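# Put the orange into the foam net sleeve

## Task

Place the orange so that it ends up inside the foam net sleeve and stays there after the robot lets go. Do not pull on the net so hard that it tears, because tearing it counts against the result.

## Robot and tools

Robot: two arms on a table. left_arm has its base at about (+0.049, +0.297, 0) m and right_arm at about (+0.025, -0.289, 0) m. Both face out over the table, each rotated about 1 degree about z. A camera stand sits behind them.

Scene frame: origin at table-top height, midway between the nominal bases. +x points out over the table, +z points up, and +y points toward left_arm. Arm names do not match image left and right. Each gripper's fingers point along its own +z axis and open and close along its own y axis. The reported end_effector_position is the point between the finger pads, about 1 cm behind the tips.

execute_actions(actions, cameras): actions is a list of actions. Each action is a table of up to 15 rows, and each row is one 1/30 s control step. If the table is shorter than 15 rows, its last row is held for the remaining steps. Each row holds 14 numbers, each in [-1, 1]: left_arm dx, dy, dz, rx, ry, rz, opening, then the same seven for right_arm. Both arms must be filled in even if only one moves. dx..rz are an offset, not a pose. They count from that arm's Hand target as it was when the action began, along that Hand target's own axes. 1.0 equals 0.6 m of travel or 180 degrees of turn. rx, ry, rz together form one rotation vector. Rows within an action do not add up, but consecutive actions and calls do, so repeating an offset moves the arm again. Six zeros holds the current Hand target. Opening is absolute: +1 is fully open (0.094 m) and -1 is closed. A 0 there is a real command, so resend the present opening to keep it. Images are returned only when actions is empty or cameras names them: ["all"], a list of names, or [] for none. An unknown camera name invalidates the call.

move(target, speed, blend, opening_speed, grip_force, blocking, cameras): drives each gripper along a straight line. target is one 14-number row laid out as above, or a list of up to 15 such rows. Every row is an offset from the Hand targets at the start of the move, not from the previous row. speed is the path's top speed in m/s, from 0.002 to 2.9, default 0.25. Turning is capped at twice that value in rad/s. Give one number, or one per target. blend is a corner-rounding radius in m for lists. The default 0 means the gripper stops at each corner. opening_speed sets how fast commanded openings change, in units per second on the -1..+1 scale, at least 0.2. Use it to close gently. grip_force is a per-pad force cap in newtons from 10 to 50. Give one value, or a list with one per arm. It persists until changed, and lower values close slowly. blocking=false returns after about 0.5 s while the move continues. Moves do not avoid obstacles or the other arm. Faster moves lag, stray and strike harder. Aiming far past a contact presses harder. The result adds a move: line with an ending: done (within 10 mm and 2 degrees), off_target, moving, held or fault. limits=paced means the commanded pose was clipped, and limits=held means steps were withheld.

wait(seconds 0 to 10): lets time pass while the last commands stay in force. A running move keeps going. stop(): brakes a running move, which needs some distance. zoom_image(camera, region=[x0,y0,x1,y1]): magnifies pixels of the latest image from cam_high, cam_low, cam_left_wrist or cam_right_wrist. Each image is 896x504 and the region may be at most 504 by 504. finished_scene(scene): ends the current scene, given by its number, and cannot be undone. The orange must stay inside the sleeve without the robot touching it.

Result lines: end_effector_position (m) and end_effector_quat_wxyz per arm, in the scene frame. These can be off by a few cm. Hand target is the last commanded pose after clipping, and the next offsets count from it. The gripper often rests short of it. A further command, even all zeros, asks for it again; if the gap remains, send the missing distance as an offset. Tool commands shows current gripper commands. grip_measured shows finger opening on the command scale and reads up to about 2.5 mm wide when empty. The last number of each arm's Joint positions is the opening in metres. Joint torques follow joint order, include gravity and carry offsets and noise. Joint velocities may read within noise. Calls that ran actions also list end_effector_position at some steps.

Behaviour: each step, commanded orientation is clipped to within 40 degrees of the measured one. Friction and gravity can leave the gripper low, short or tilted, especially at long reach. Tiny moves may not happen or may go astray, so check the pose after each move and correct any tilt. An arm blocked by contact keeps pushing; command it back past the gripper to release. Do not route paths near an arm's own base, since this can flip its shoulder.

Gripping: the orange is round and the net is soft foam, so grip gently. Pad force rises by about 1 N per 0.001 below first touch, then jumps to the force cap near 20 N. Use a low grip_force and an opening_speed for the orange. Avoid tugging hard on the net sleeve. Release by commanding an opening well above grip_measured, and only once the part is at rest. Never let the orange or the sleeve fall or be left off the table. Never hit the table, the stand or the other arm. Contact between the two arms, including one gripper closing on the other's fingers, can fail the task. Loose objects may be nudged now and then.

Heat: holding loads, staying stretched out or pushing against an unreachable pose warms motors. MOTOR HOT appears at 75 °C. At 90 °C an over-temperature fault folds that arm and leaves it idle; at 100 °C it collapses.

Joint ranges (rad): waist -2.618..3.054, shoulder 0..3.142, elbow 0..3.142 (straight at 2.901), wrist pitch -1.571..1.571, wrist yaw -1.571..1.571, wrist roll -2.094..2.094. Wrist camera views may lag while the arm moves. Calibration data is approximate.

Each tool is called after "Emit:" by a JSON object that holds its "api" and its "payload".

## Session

Emit:
{"api": "execute_actions", "payload": {"actions": [], "cameras": ["all"]}}

Emit:
{"api": "zoom_image", "payload": {"camera": "cam_high", "region": [380, 140, 620, 380]}}

Emit:
{"api": "zoom_image", "payload": {"camera": "cam_low", "region": [380, 60, 660, 300]}}

Scene clock: 0.00 s.
left_arm: end_effector_position=(+0.3271, +0.0129, +0.0821) grip_measured=-0.975 end_effector_quat_wxyz=(+0.277, +0.071, +0.764, -0.578) | right_arm: end_effector_position=(+0.3218, -0.0856, +0.0870) grip_measured=-0.962 end_effector_quat_wxyz=(-0.644, +0.698, -0.309, -0.049)
Joint positions: left_arm=[-0.494 1.852 0.388 1.233 0.688 -0.883 0.001] | right_arm=[0.192 1.777 0.367 1.082 -1.031 -1.362 0.002]
Joint velocities: within noise
Joint torques (N m): no reading
Heat: left arm: 31 °C; right arm: 29 °C.
Hand target: left_arm +0.3316, +0.0134, +0.0880; +0.287, +0.072, +0.760, -0.579 | right_arm +0.3258, -0.0866, +0.0945; -0.650, +0.695, -0.303, -0.041
Tool commands: left_gripper/opening=-1.0 right_gripper/opening=-1.0
camera_calibration:
cam_left_wrist: T_world_to_cam=[[-0.442495, -0.348307, 0.826366, 0.0819352], [-0.885114, 0.317728, -0.340033, 0.338918], [-0.144124, -0.881891, -0.448885, 0.224159], [0, 0, 0, 1]] pos_world=[0.368543, 0.118538, 0.148156]
cam_right_wrist: T_world_to_cam=[[0.507576, 0.0173159, 0.861433, -0.237496], [0.548353, -0.777671, -0.30747, -0.186319], [0.664587, 0.628433, -0.404222, 0.00493275], [0, 0, 0, 1]] pos_world=[0.219438, -0.143883, 0.149294]

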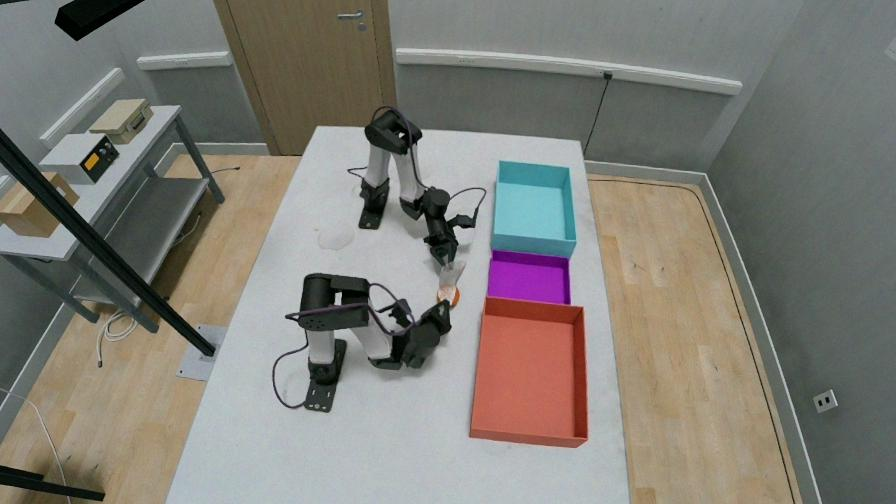

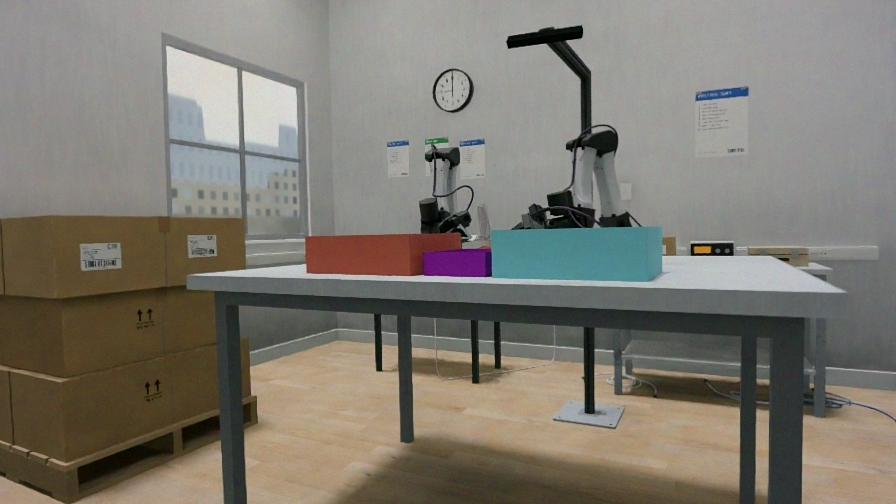

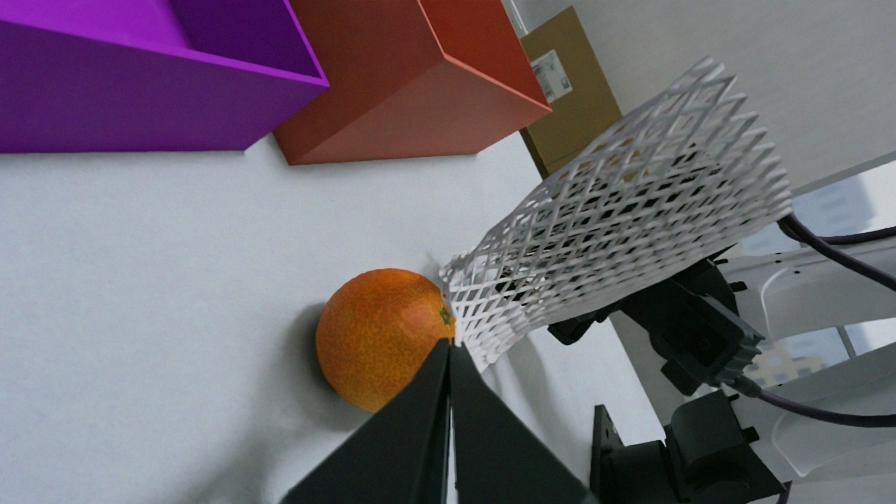

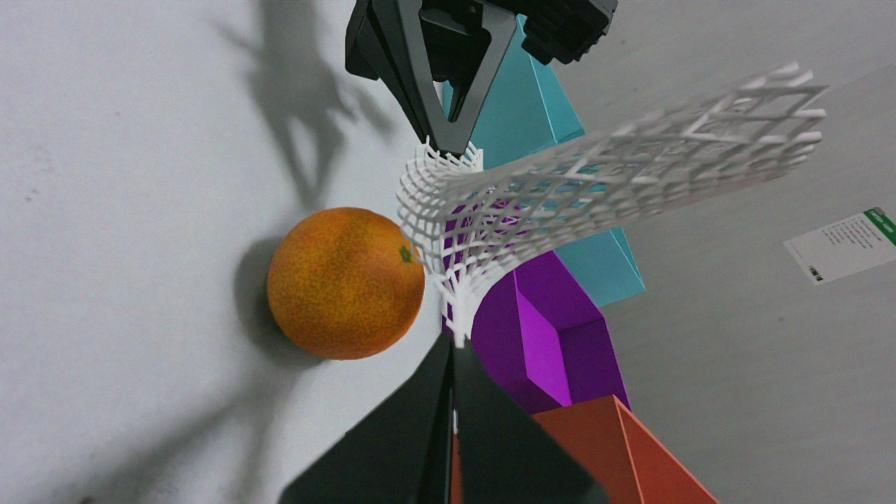

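Scaled by 2.100.

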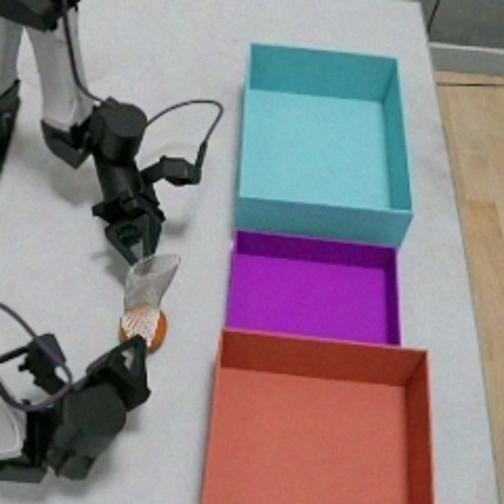

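Scaled by 1.800.

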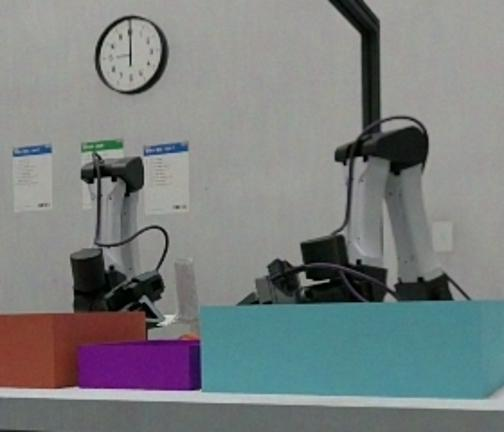

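Emit:
{"api": "zoom_image", "payload": {"camera": "cam_left_wrist", "region": [300, 40, 800, 440]}}

Emit:
{"api": "zoom_image", "payload": {"camera": "cam_right_wrist", "region": [240, 40, 840, 440]}}

Emit:
{"api": "zoom_image", "payload": {"camera": "cam_high", "region": [410, 230, 500, 330]}}

Emit:
{"api": "zoom_image", "payload": {"camera": "cam_low", "region": [430, 180, 550, 260]}}

Scaled by 1.008.

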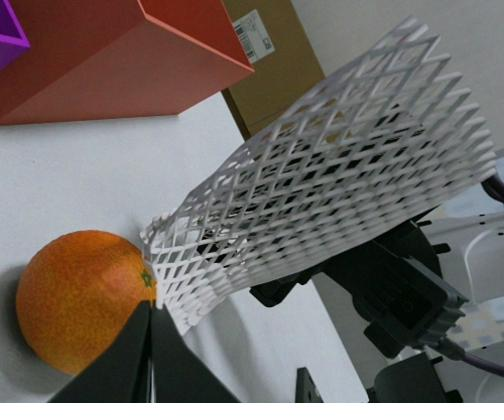

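Region (240, 40, 840, 440) is 600x400 pixels. A region can be at most 504 by 504 pixels.

Scaled by 5.040.

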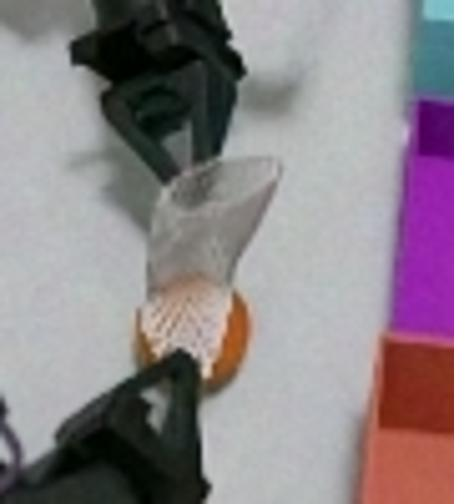

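Scaled by 4.200.

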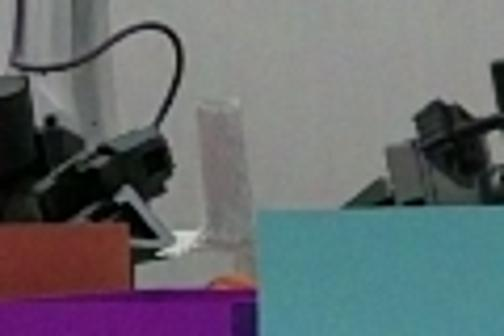

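Emit:
{"api": "move", "payload": {"target": [-0.0568, -0.0375, 0.0188, -0.2043, -0.0395, -0.1249, -1.0, 0.0017, -0.0657, 0.0147, -0.0871, 0.1824, 0.1167, -1.0], "speed": 0.12, "cameras": ["all"]}}

Emit:
{"api": "zoom_image", "payload": {"camera": "cam_high", "region": [400, 220, 520, 330]}}

Emit:
{"api": "zoom_image", "payload": {"camera": "cam_low", "region": [430, 160, 550, 260]}}

Scene clock: 38.20 s.
left_arm: end_effector_position=(+0.3491, +0.0024, +0.1136) grip_measured=-0.975 end_effector_quat_wxyz=(+0.216, -0.194, +0.885, -0.364) | right_arm: end_effector_position=(+0.3434, -0.0791, +0.1172) grip_measured=-0.962 end_effector_quat_wxyz=(-0.421, +0.701, -0.575, -0.005)
Joint positions: left_arm=[-0.737 1.497 0.832 -0.033 0.047 -1.21 0.001] | right_arm=[0.443 1.378 0.764 -0.145 -0.353 -1.189 0.002]
Joint torques (N m): left_arm=[-0.44 -7.01 9.1 1.26 -0.38 -0.1] | right_arm=[0.06 -5.46 9.36 1.2 0.11 0.2]
Heat: left arm: 34 °C; right arm: 32 °C.
Hand target: left_arm +0.3537, +0.0034, +0.1228; +0.224, -0.204, +0.883, -0.359 | right_arm +0.3483, -0.0799, +0.1274; -0.422, +0.693, -0.584, -0.001
Off the commanded pose: left_arm 0.010 m, 2 deg | right_arm 0.011 m, 1 deg.
move: off_target (right_arm)
camera_calibration:
cam_left_wrist: T_world_to_cam=[[0.175647, -0.686798, 0.705306, -0.13921], [-0.984417, -0.116345, 0.131863, 0.354595], [-0.00850416, -0.717476, -0.696531, 0.2125], [0, 0, 0, 1]] pos_world=[0.375328, 0.0981098, 0.199441]
cam_right_wrist: T_world_to_cam=[[0.830216, 0.00852182, 0.557377, -0.350481], [0.0769417, -0.992065, -0.0994372, -0.0631597], [0.552107, 0.12544, -0.824283, 0.0467557], [0, 0, 0, 1]] pos_world=[0.27002, -0.0655368, 0.22761]

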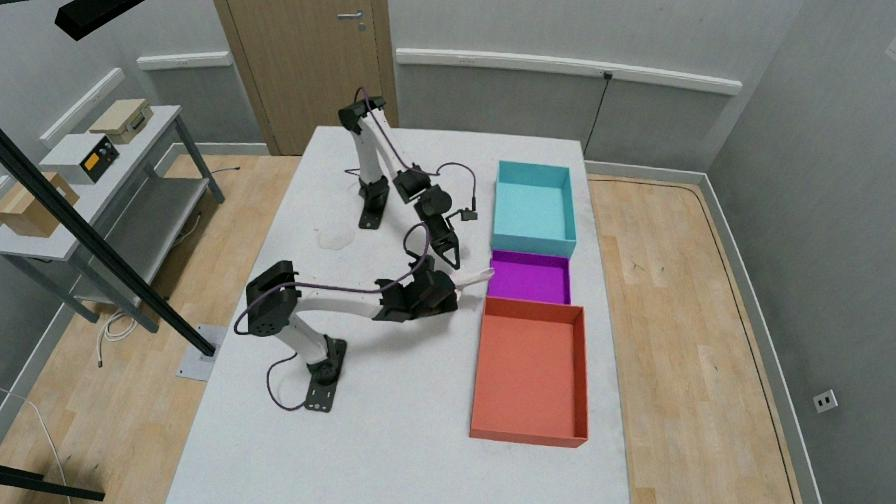

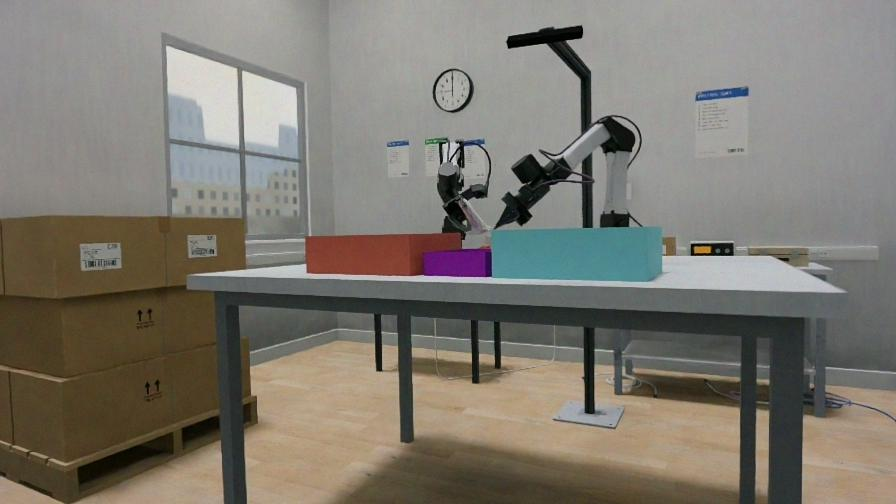

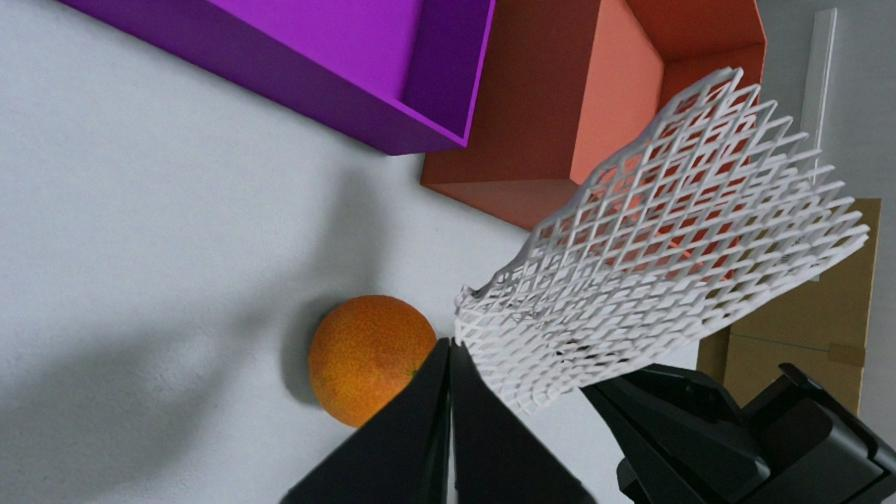

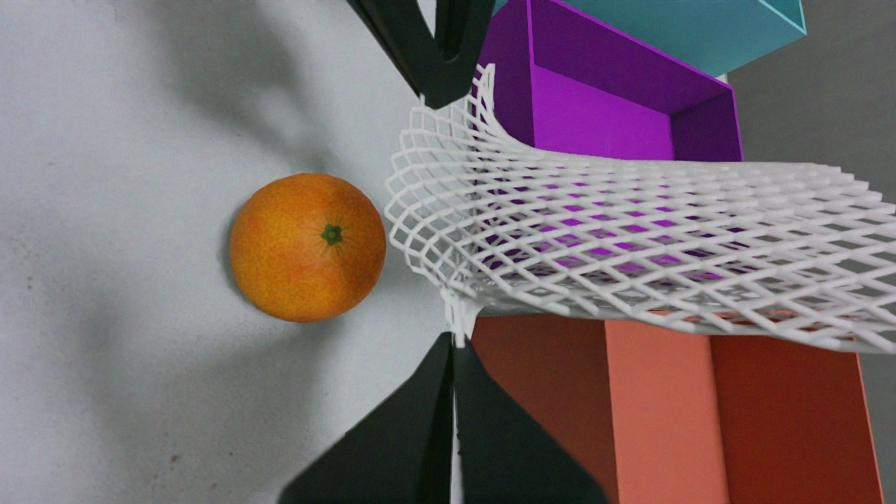

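Scaled by 4.200.

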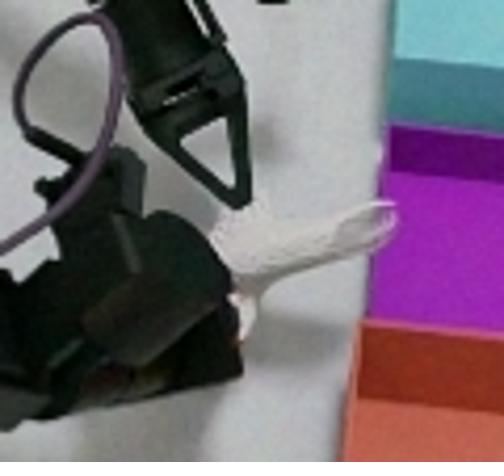

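Scaled by 4.200.

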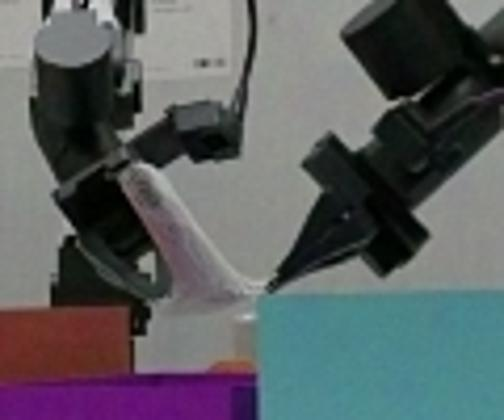

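Emit:
{"api": "move", "payload": {"target": [0.023, 0.0675, 0.064, 0, 0, 0, -1.0, 0.0488, 0.0433, 0.0577, 0, 0, 0, -1.0], "speed": 0.08, "cameras": ["all"]}}

Emit:
{"api": "zoom_image", "payload": {"camera": "cam_high", "region": [410, 230, 510, 330]}}

Scene clock: 74.37 s.
left_arm: end_effector_position=(+0.3514, +0.0006, +0.0682) grip_measured=-0.975 end_effector_quat_wxyz=(+0.215, -0.195, +0.886, -0.361) | right_arm: end_effector_position=(+0.3467, -0.0789, +0.0729) grip_measured=-0.962 end_effector_quat_wxyz=(-0.412, +0.702, -0.581, -0.009)
Joint positions: left_arm=[-0.737 1.611 0.74 0.167 0.045 -1.212 0.001] | right_arm=[0.44 1.49 0.677 0.033 -0.353 -1.189 0.002]
Joint torques (N m): left_arm=[-0.43 -5.75 5.34 1.88 -0.38 -0.09] | right_arm=[-1.21 -4.9 5.16 1.75 -0.01 0.01]
Heat: left arm: 37 °C; right arm: 32 °C.
Hand target: left_arm +0.3552, +0.0021, +0.0653; +0.224, -0.204, +0.883, -0.359 | right_arm +0.3536, -0.0823, +0.0755; -0.422, +0.693, -0.584, -0.001
Off the commanded pose: left_arm 0.005 m, 2 deg | right_arm 0.008 m, 2 deg.
move: done
camera_calibration:
cam_left_wrist: T_world_to_cam=[[0.18032, -0.689301, 0.701675, -0.110242], [-0.983555, -0.118946, 0.135911, 0.362053], [-0.0102224, -0.714644, -0.699414, 0.180427], [0, 0, 0, 1]] pos_world=[0.377822, 0.0960154, 0.15434]
cam_right_wrist: T_world_to_cam=[[0.840989, 0.0107938, 0.540944, -0.330788], [0.0720019, -0.993141, -0.0921222, -0.0666084], [0.53624, 0.116423, -0.835998, 0.0140441], [0, 0, 0, 1]] pos_world=[0.275454, -0.0642161, 0.184543]

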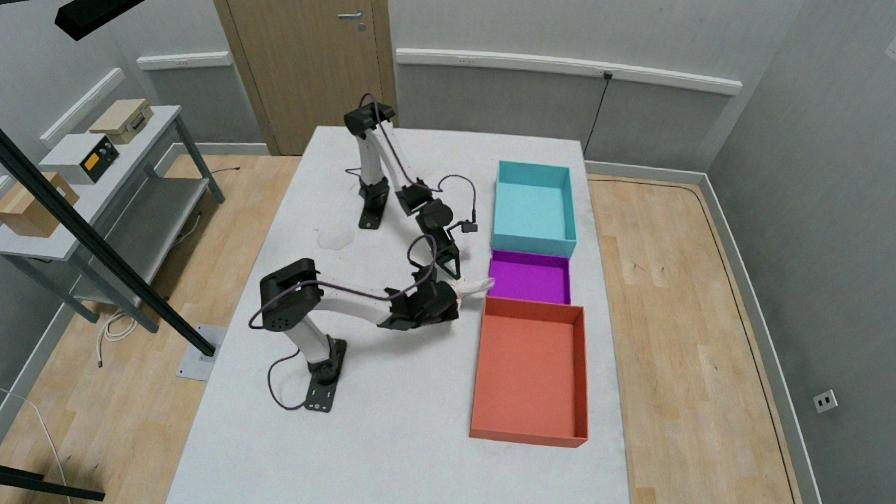

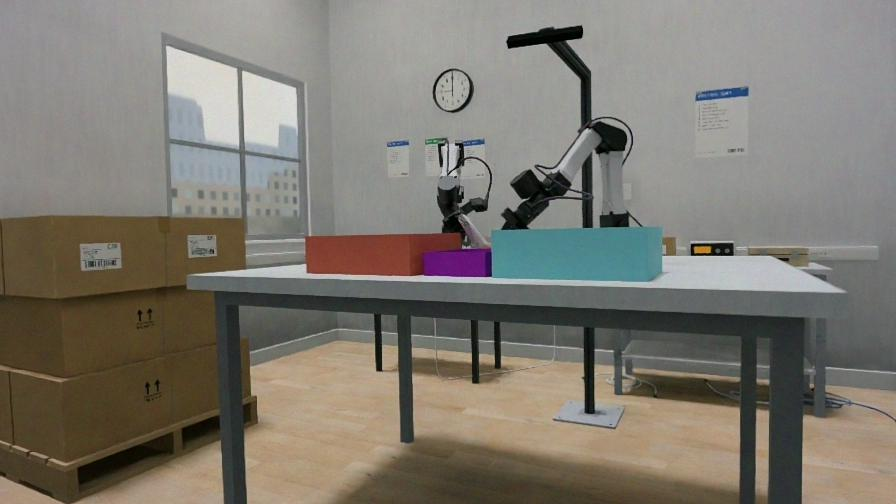

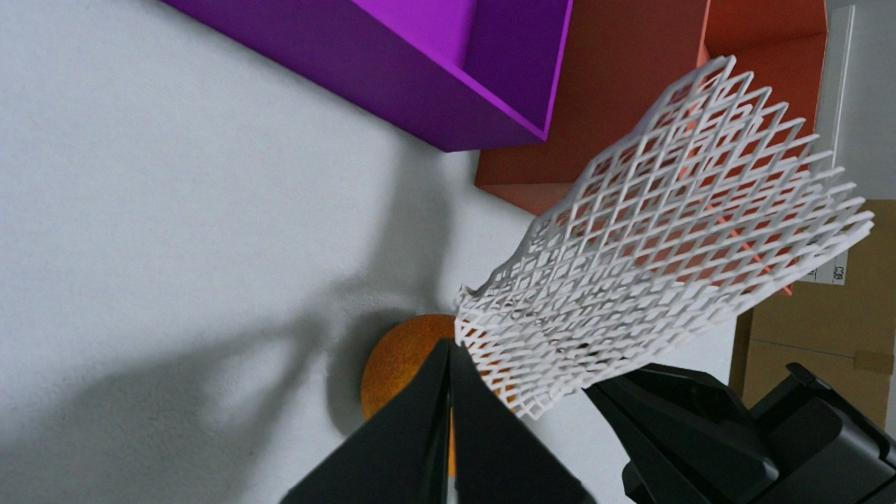

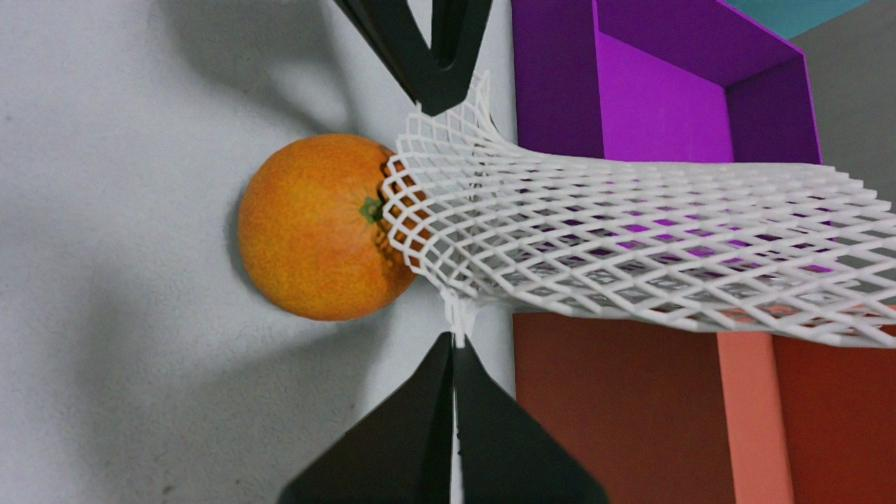

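Scaled by 5.040.

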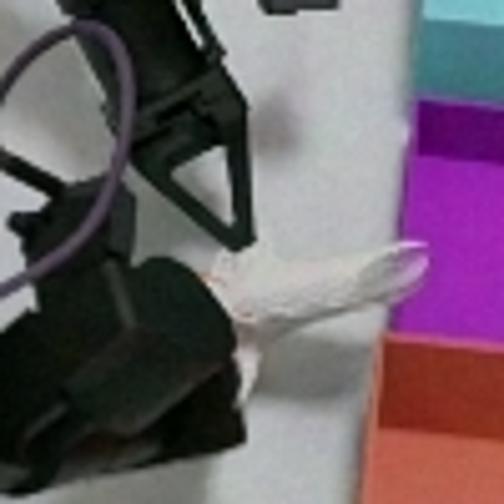

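Emit:
{"api": "move", "payload": {"target": [0.0275, 0.031, 0.0114, 0, 0, 0, -1.0, 0.0096, 0.034, 0.0109, 0, 0, 0, -1.0], "speed": 0.05, "cameras": ["cam_left_wrist", "cam_right_wrist"]}}

Emit:
{"api": "zoom_image", "payload": {"camera": "cam_right_wrist", "region": [220, 40, 620, 380]}}

Emit:
{"api": "zoom_image", "payload": {"camera": "cam_left_wrist", "region": [300, 240, 660, 504]}}

Scene clock: 95.93 s.
left_arm: end_effector_position=(+0.3419, -0.0012, +0.0523) grip_measured=-0.975 end_effector_quat_wxyz=(+0.224, -0.195, +0.881, -0.368) | right_arm: end_effector_position=(+0.3375, -0.0811, +0.0555) grip_measured=-0.962 end_effector_quat_wxyz=(-0.416, +0.702, -0.578, -0.008)
Joint positions: left_arm=[-0.769 1.637 0.665 0.291 0.013 -1.232 0.001] | right_arm=[0.445 1.502 0.595 0.136 -0.353 -1.187 0.002]
Joint torques (N m): left_arm=[-0.61 -5.23 4.74 1.77 -0.32 -0.1] | right_arm=[0.1 -4.46 4.81 1.74 0.13 0.14]
Heat: left arm: 34 °C; right arm: 33 °C.
Hand target: left_arm +0.3418, +0.0021, +0.0433; +0.224, -0.204, +0.883, -0.359 | right_arm +0.3421, -0.0824, +0.0565; -0.422, +0.693, -0.584, -0.001
Off the commanded pose: left_arm 0.010 m, 1 deg | right_arm 0.005 m, 2 deg.
move: done
camera_calibration:
cam_left_wrist: T_world_to_cam=[[0.17005, -0.679969, 0.713249, -0.0956956], [-0.985409, -0.122648, 0.118012, 0.356145], [0.00723443, -0.72291, -0.690904, 0.161551], [0, 0, 0, 1]] pos_world=[0.366053, 0.0953972, 0.137842]
cam_right_wrist: T_world_to_cam=[[0.836904, 0.011308, 0.547233, -0.312631], [0.0761889, -0.99246, -0.0960105, -0.0708393], [0.542021, 0.122045, -0.831455, 0.00294561], [0, 0, 0, 1]] pos_world=[0.265442, -0.0671295, 0.16673]
Images, in order (width x height): cam_left_wrist 896x504, cam_right_wrist 896x504.

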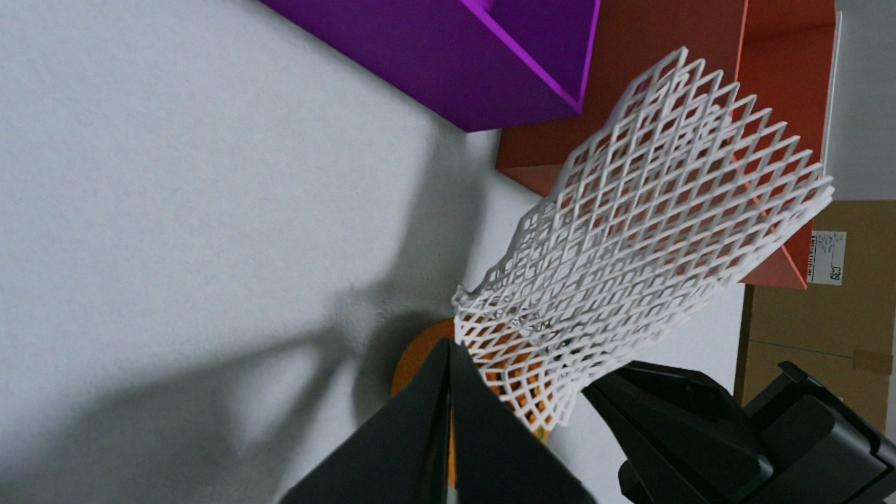

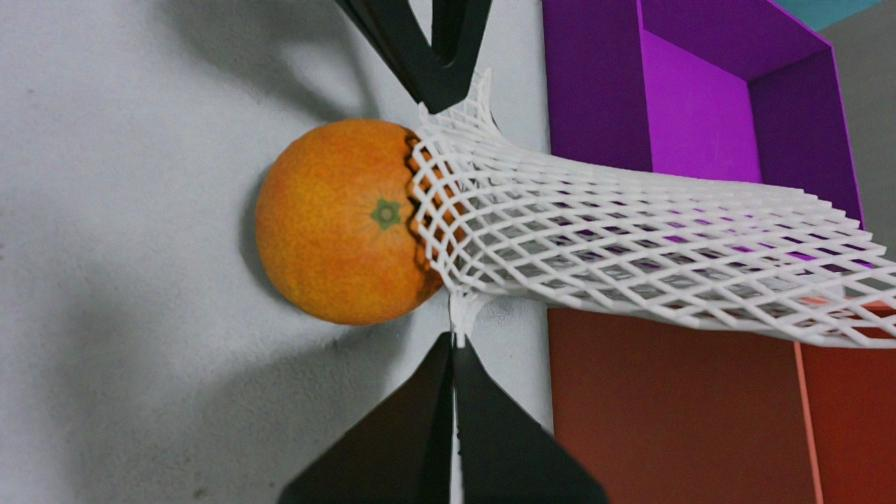

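Scaled by 1.260.

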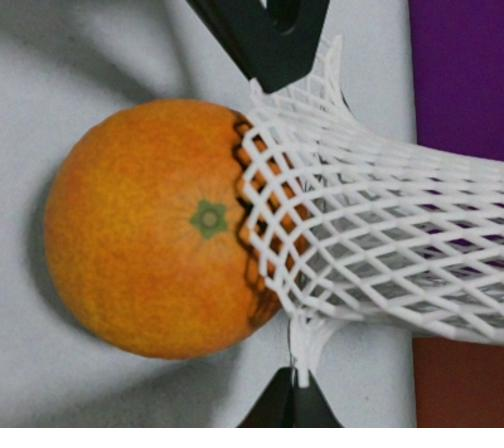

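Scaled by 1.400.

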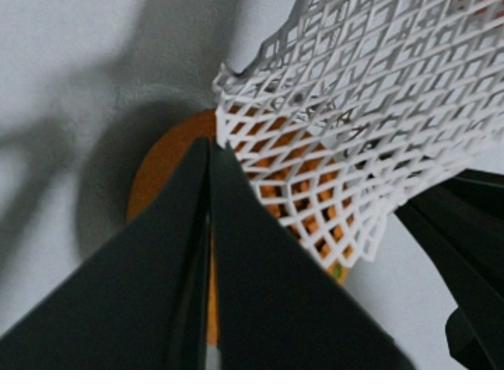

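Emit:
{"api": "move", "payload": {"target": [0.0228, 0.0287, 0.0082, 0, 0, 0, -1.0, 0.0043, 0.0288, 0.0042, 0, 0, 0, -1.0], "speed": 0.05, "cameras": ["cam_high", "cam_left_wrist", "cam_right_wrist"]}}

Emit:
{"api": "zoom_image", "payload": {"camera": "cam_right_wrist", "region": [220, 40, 620, 380]}}

Emit:
{"api": "zoom_image", "payload": {"camera": "cam_left_wrist", "region": [300, 240, 660, 504]}}

Emit:
{"api": "zoom_image", "payload": {"camera": "cam_high", "region": [410, 240, 510, 330]}}

Scene clock: 115.53 s.
left_arm: end_effector_position=(+0.3326, +0.0022, +0.0328) grip_measured=-0.975 end_effector_quat_wxyz=(+0.226, -0.199, +0.880, -0.367) | right_arm: end_effector_position=(+0.3272, -0.0807, +0.0442) grip_measured=-0.962 end_effector_quat_wxyz=(-0.419, +0.701, -0.576, -0.006)
Joint positions: left_arm=[-0.789 1.674 0.598 0.395 -0.01 -1.25 0.001] | right_arm=[0.465 1.502 0.528 0.217 -0.338 -1.172 0.002]
Joint torques (N m): left_arm=[-0.72 -5.08 4.29 1.75 -0.32 -0.1] | right_arm=[0.08 -3.97 4.55 1.71 0.12 0.17]
Heat: left arm: 34 °C; right arm: 33 °C.
Hand target: left_arm +0.3298, +0.0036, +0.0243; +0.224, -0.204, +0.883, -0.359 | right_arm +0.3302, -0.0823, +0.0435; -0.422, +0.693, -0.584, -0.001
Off the commanded pose: left_arm 0.009 m, 1 deg | right_arm 0.004 m, 1 deg.
move: done
camera_calibration:
cam_left_wrist: T_world_to_cam=[[0.176402, -0.678417, 0.713185, -0.080013], [-0.984215, -0.132078, 0.117801, 0.349374], [0.0142774, -0.722708, -0.691007, 0.148239], [0, 0, 0, 1]] pos_world=[0.355857, 0.098996, 0.118342]
cam_right_wrist: T_world_to_cam=[[0.832558, 0.00853782, 0.553873, -0.296891], [0.0759271, -0.992203, -0.0988358, -0.070503], [0.54871, 0.12434, -0.826714, -0.00309069], [0, 0, 0, 1]] pos_world=[0.254227, -0.0670342, 0.154916]
Images, in order (width x height): cam_high 896x504, cam_left_wrist 896x504, cam_right_wrist 896x504.

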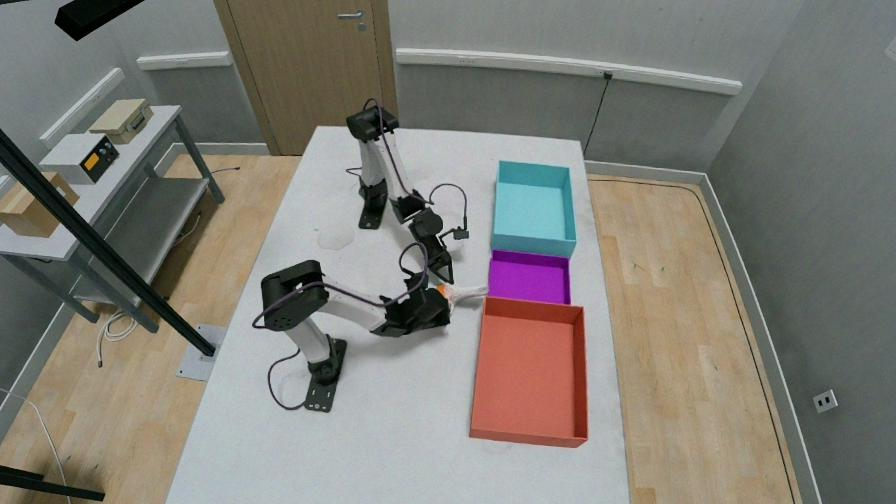

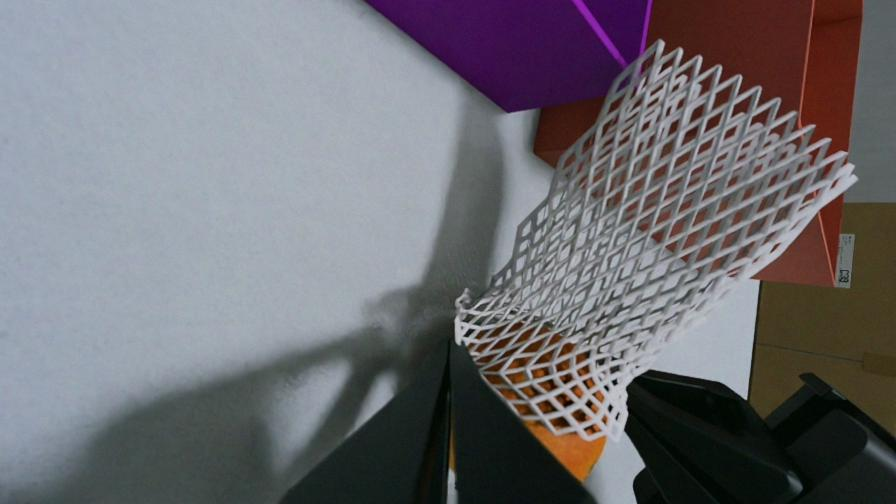

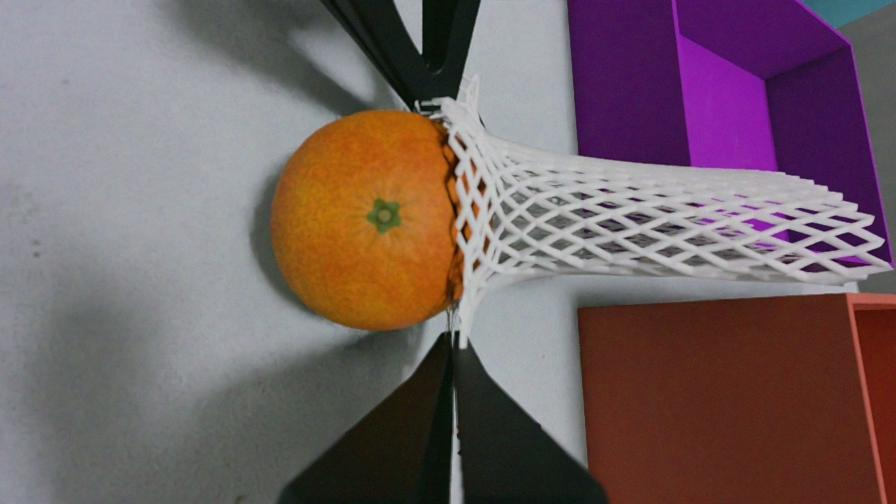

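Scaled by 1.260.

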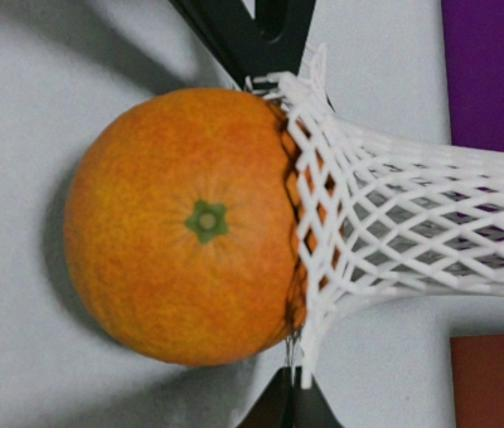

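Scaled by 1.400.

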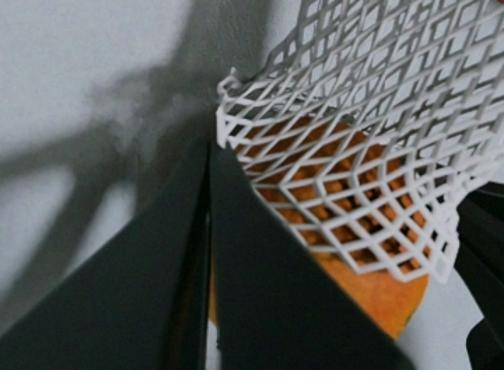

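Scaled by 5.040.

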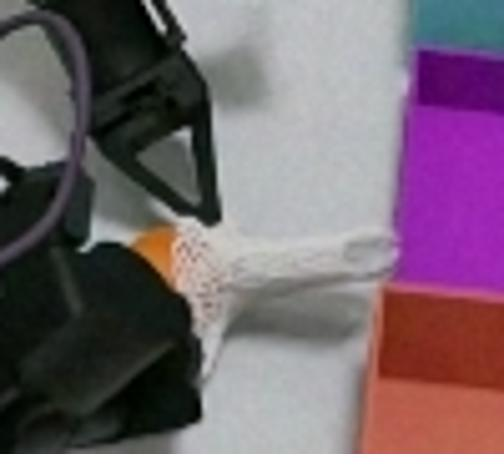

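Emit:
{"api": "move", "payload": {"target": [0.0381, 0.0093, -0.0253, 0, 0, 0, -1.0, -0.0122, 0.0311, -0.0189, 0, 0, 0, -1.0], "speed": 0.05, "cameras": ["cam_high", "cam_left_wrist", "cam_right_wrist"]}}

Emit:
{"api": "zoom_image", "payload": {"camera": "cam_right_wrist", "region": [220, 40, 620, 380]}}

Emit:
{"api": "zoom_image", "payload": {"camera": "cam_left_wrist", "region": [300, 200, 700, 504]}}

Emit:
{"api": "zoom_image", "payload": {"camera": "cam_high", "region": [400, 240, 500, 330]}}

Scene clock: 141.73 s.
left_arm: end_effector_position=(+0.3049, +0.0034, +0.0186) grip_measured=-0.976 end_effector_quat_wxyz=(+0.220, -0.202, +0.886, -0.354) | right_arm: end_effector_position=(+0.3066, -0.0803, +0.0401) grip_measured=-0.963 end_effector_quat_wxyz=(-0.418, +0.701, -0.578, -0.006)
Joint positions: left_arm=[-0.867 1.659 0.529 0.417 -0.074 -1.302 0.001] | right_arm=[0.508 1.441 0.454 0.235 -0.304 -1.14 0.002]
Joint torques (N m): left_arm=[-0.72 -8.64 3.9 1.59 -0.3 -0.09] | right_arm=[0.28 -5.89 4.49 1.53 0.14 0.19]
Heat: left arm: 34 °C; right arm: 35 °C.
Hand target: left_arm +0.3018, +0.0036, +0.0243; +0.224, -0.204, +0.883, -0.359 | right_arm +0.3071, -0.0823, +0.0435; -0.422, +0.693, -0.584, -0.001
Off the commanded pose: left_arm 0.006 m, 1 deg | right_arm 0.004 m, 1 deg.
move: done
camera_calibration:
cam_left_wrist: T_world_to_cam=[[0.192801, -0.694018, 0.693661, -0.0688059], [-0.981228, -0.139508, 0.13315, 0.322747], [0.00436221, -0.706312, -0.707888, 0.142934], [0, 0, 0, 1]] pos_world=[0.329331, 0.0982295, 0.105936]
cam_right_wrist: T_world_to_cam=[[0.834356, 0.00782761, 0.55117, -0.277987], [0.0730835, -0.992643, -0.0965358, -0.0682634], [0.54636, 0.120827, -0.82879, 0.00530199], [0, 0, 0, 1]] pos_world=[0.234032, -0.0662258, 0.151022]
Images, in order (width x height): cam_high 896x504, cam_left_wrist 896x504, cam_right_wrist 896x504.

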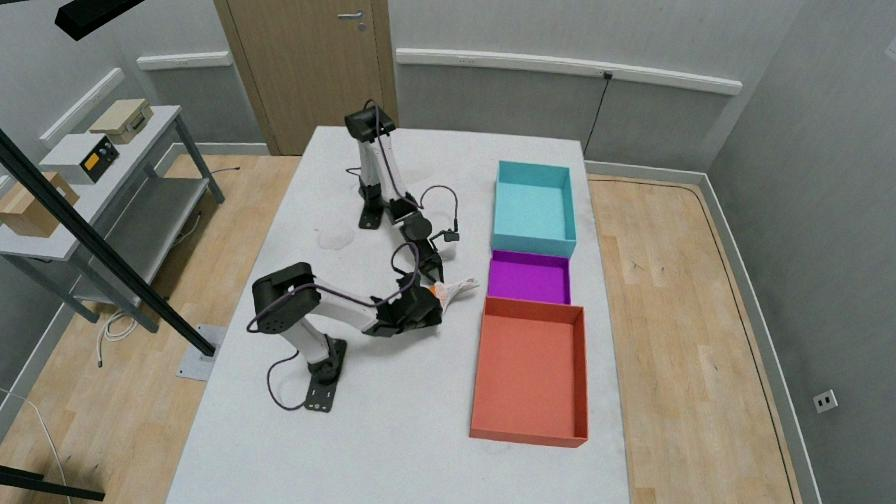

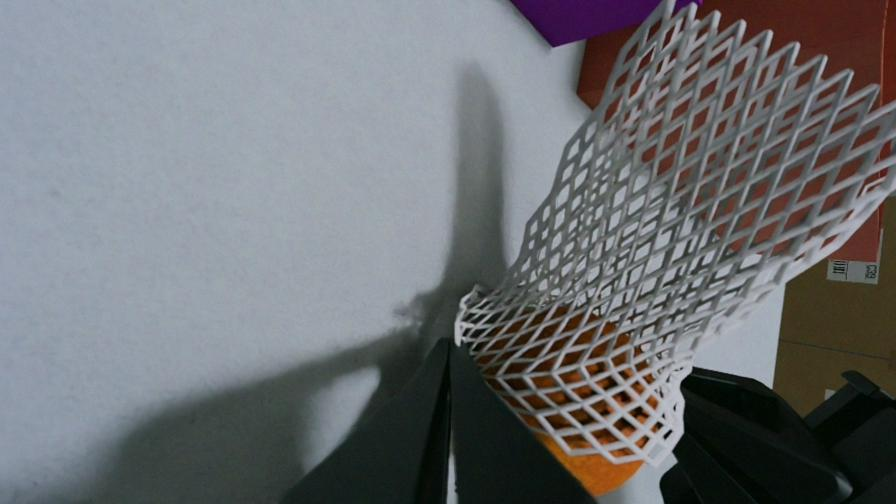

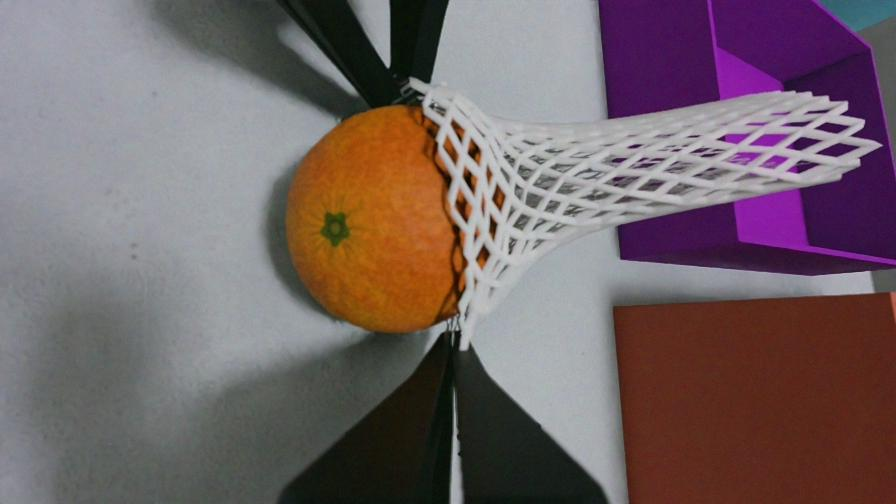

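Scaled by 1.260.

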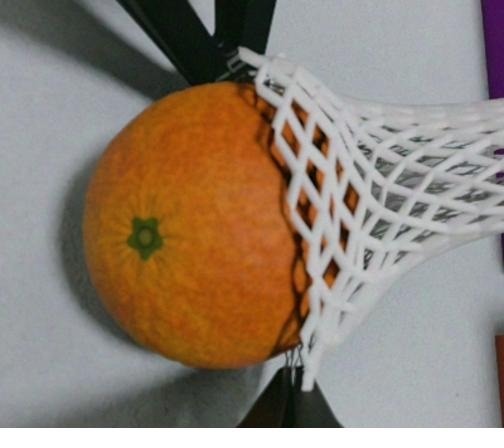

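Scaled by 1.260.

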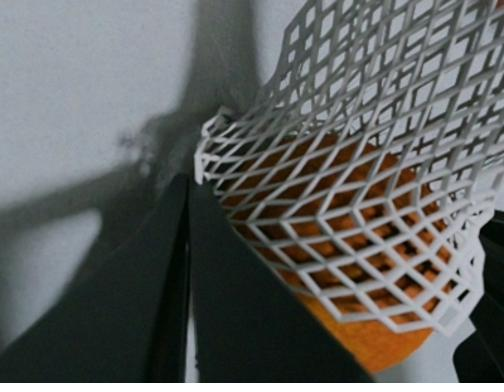

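Scaled by 5.040.

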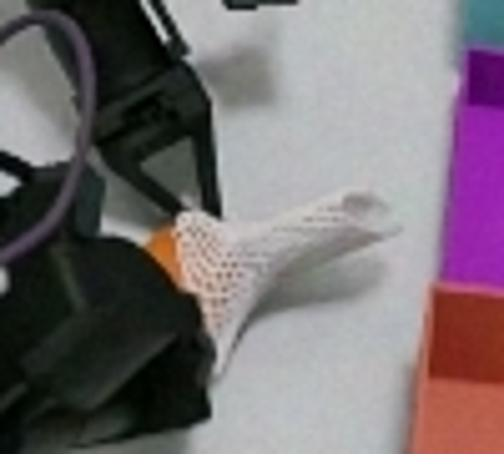

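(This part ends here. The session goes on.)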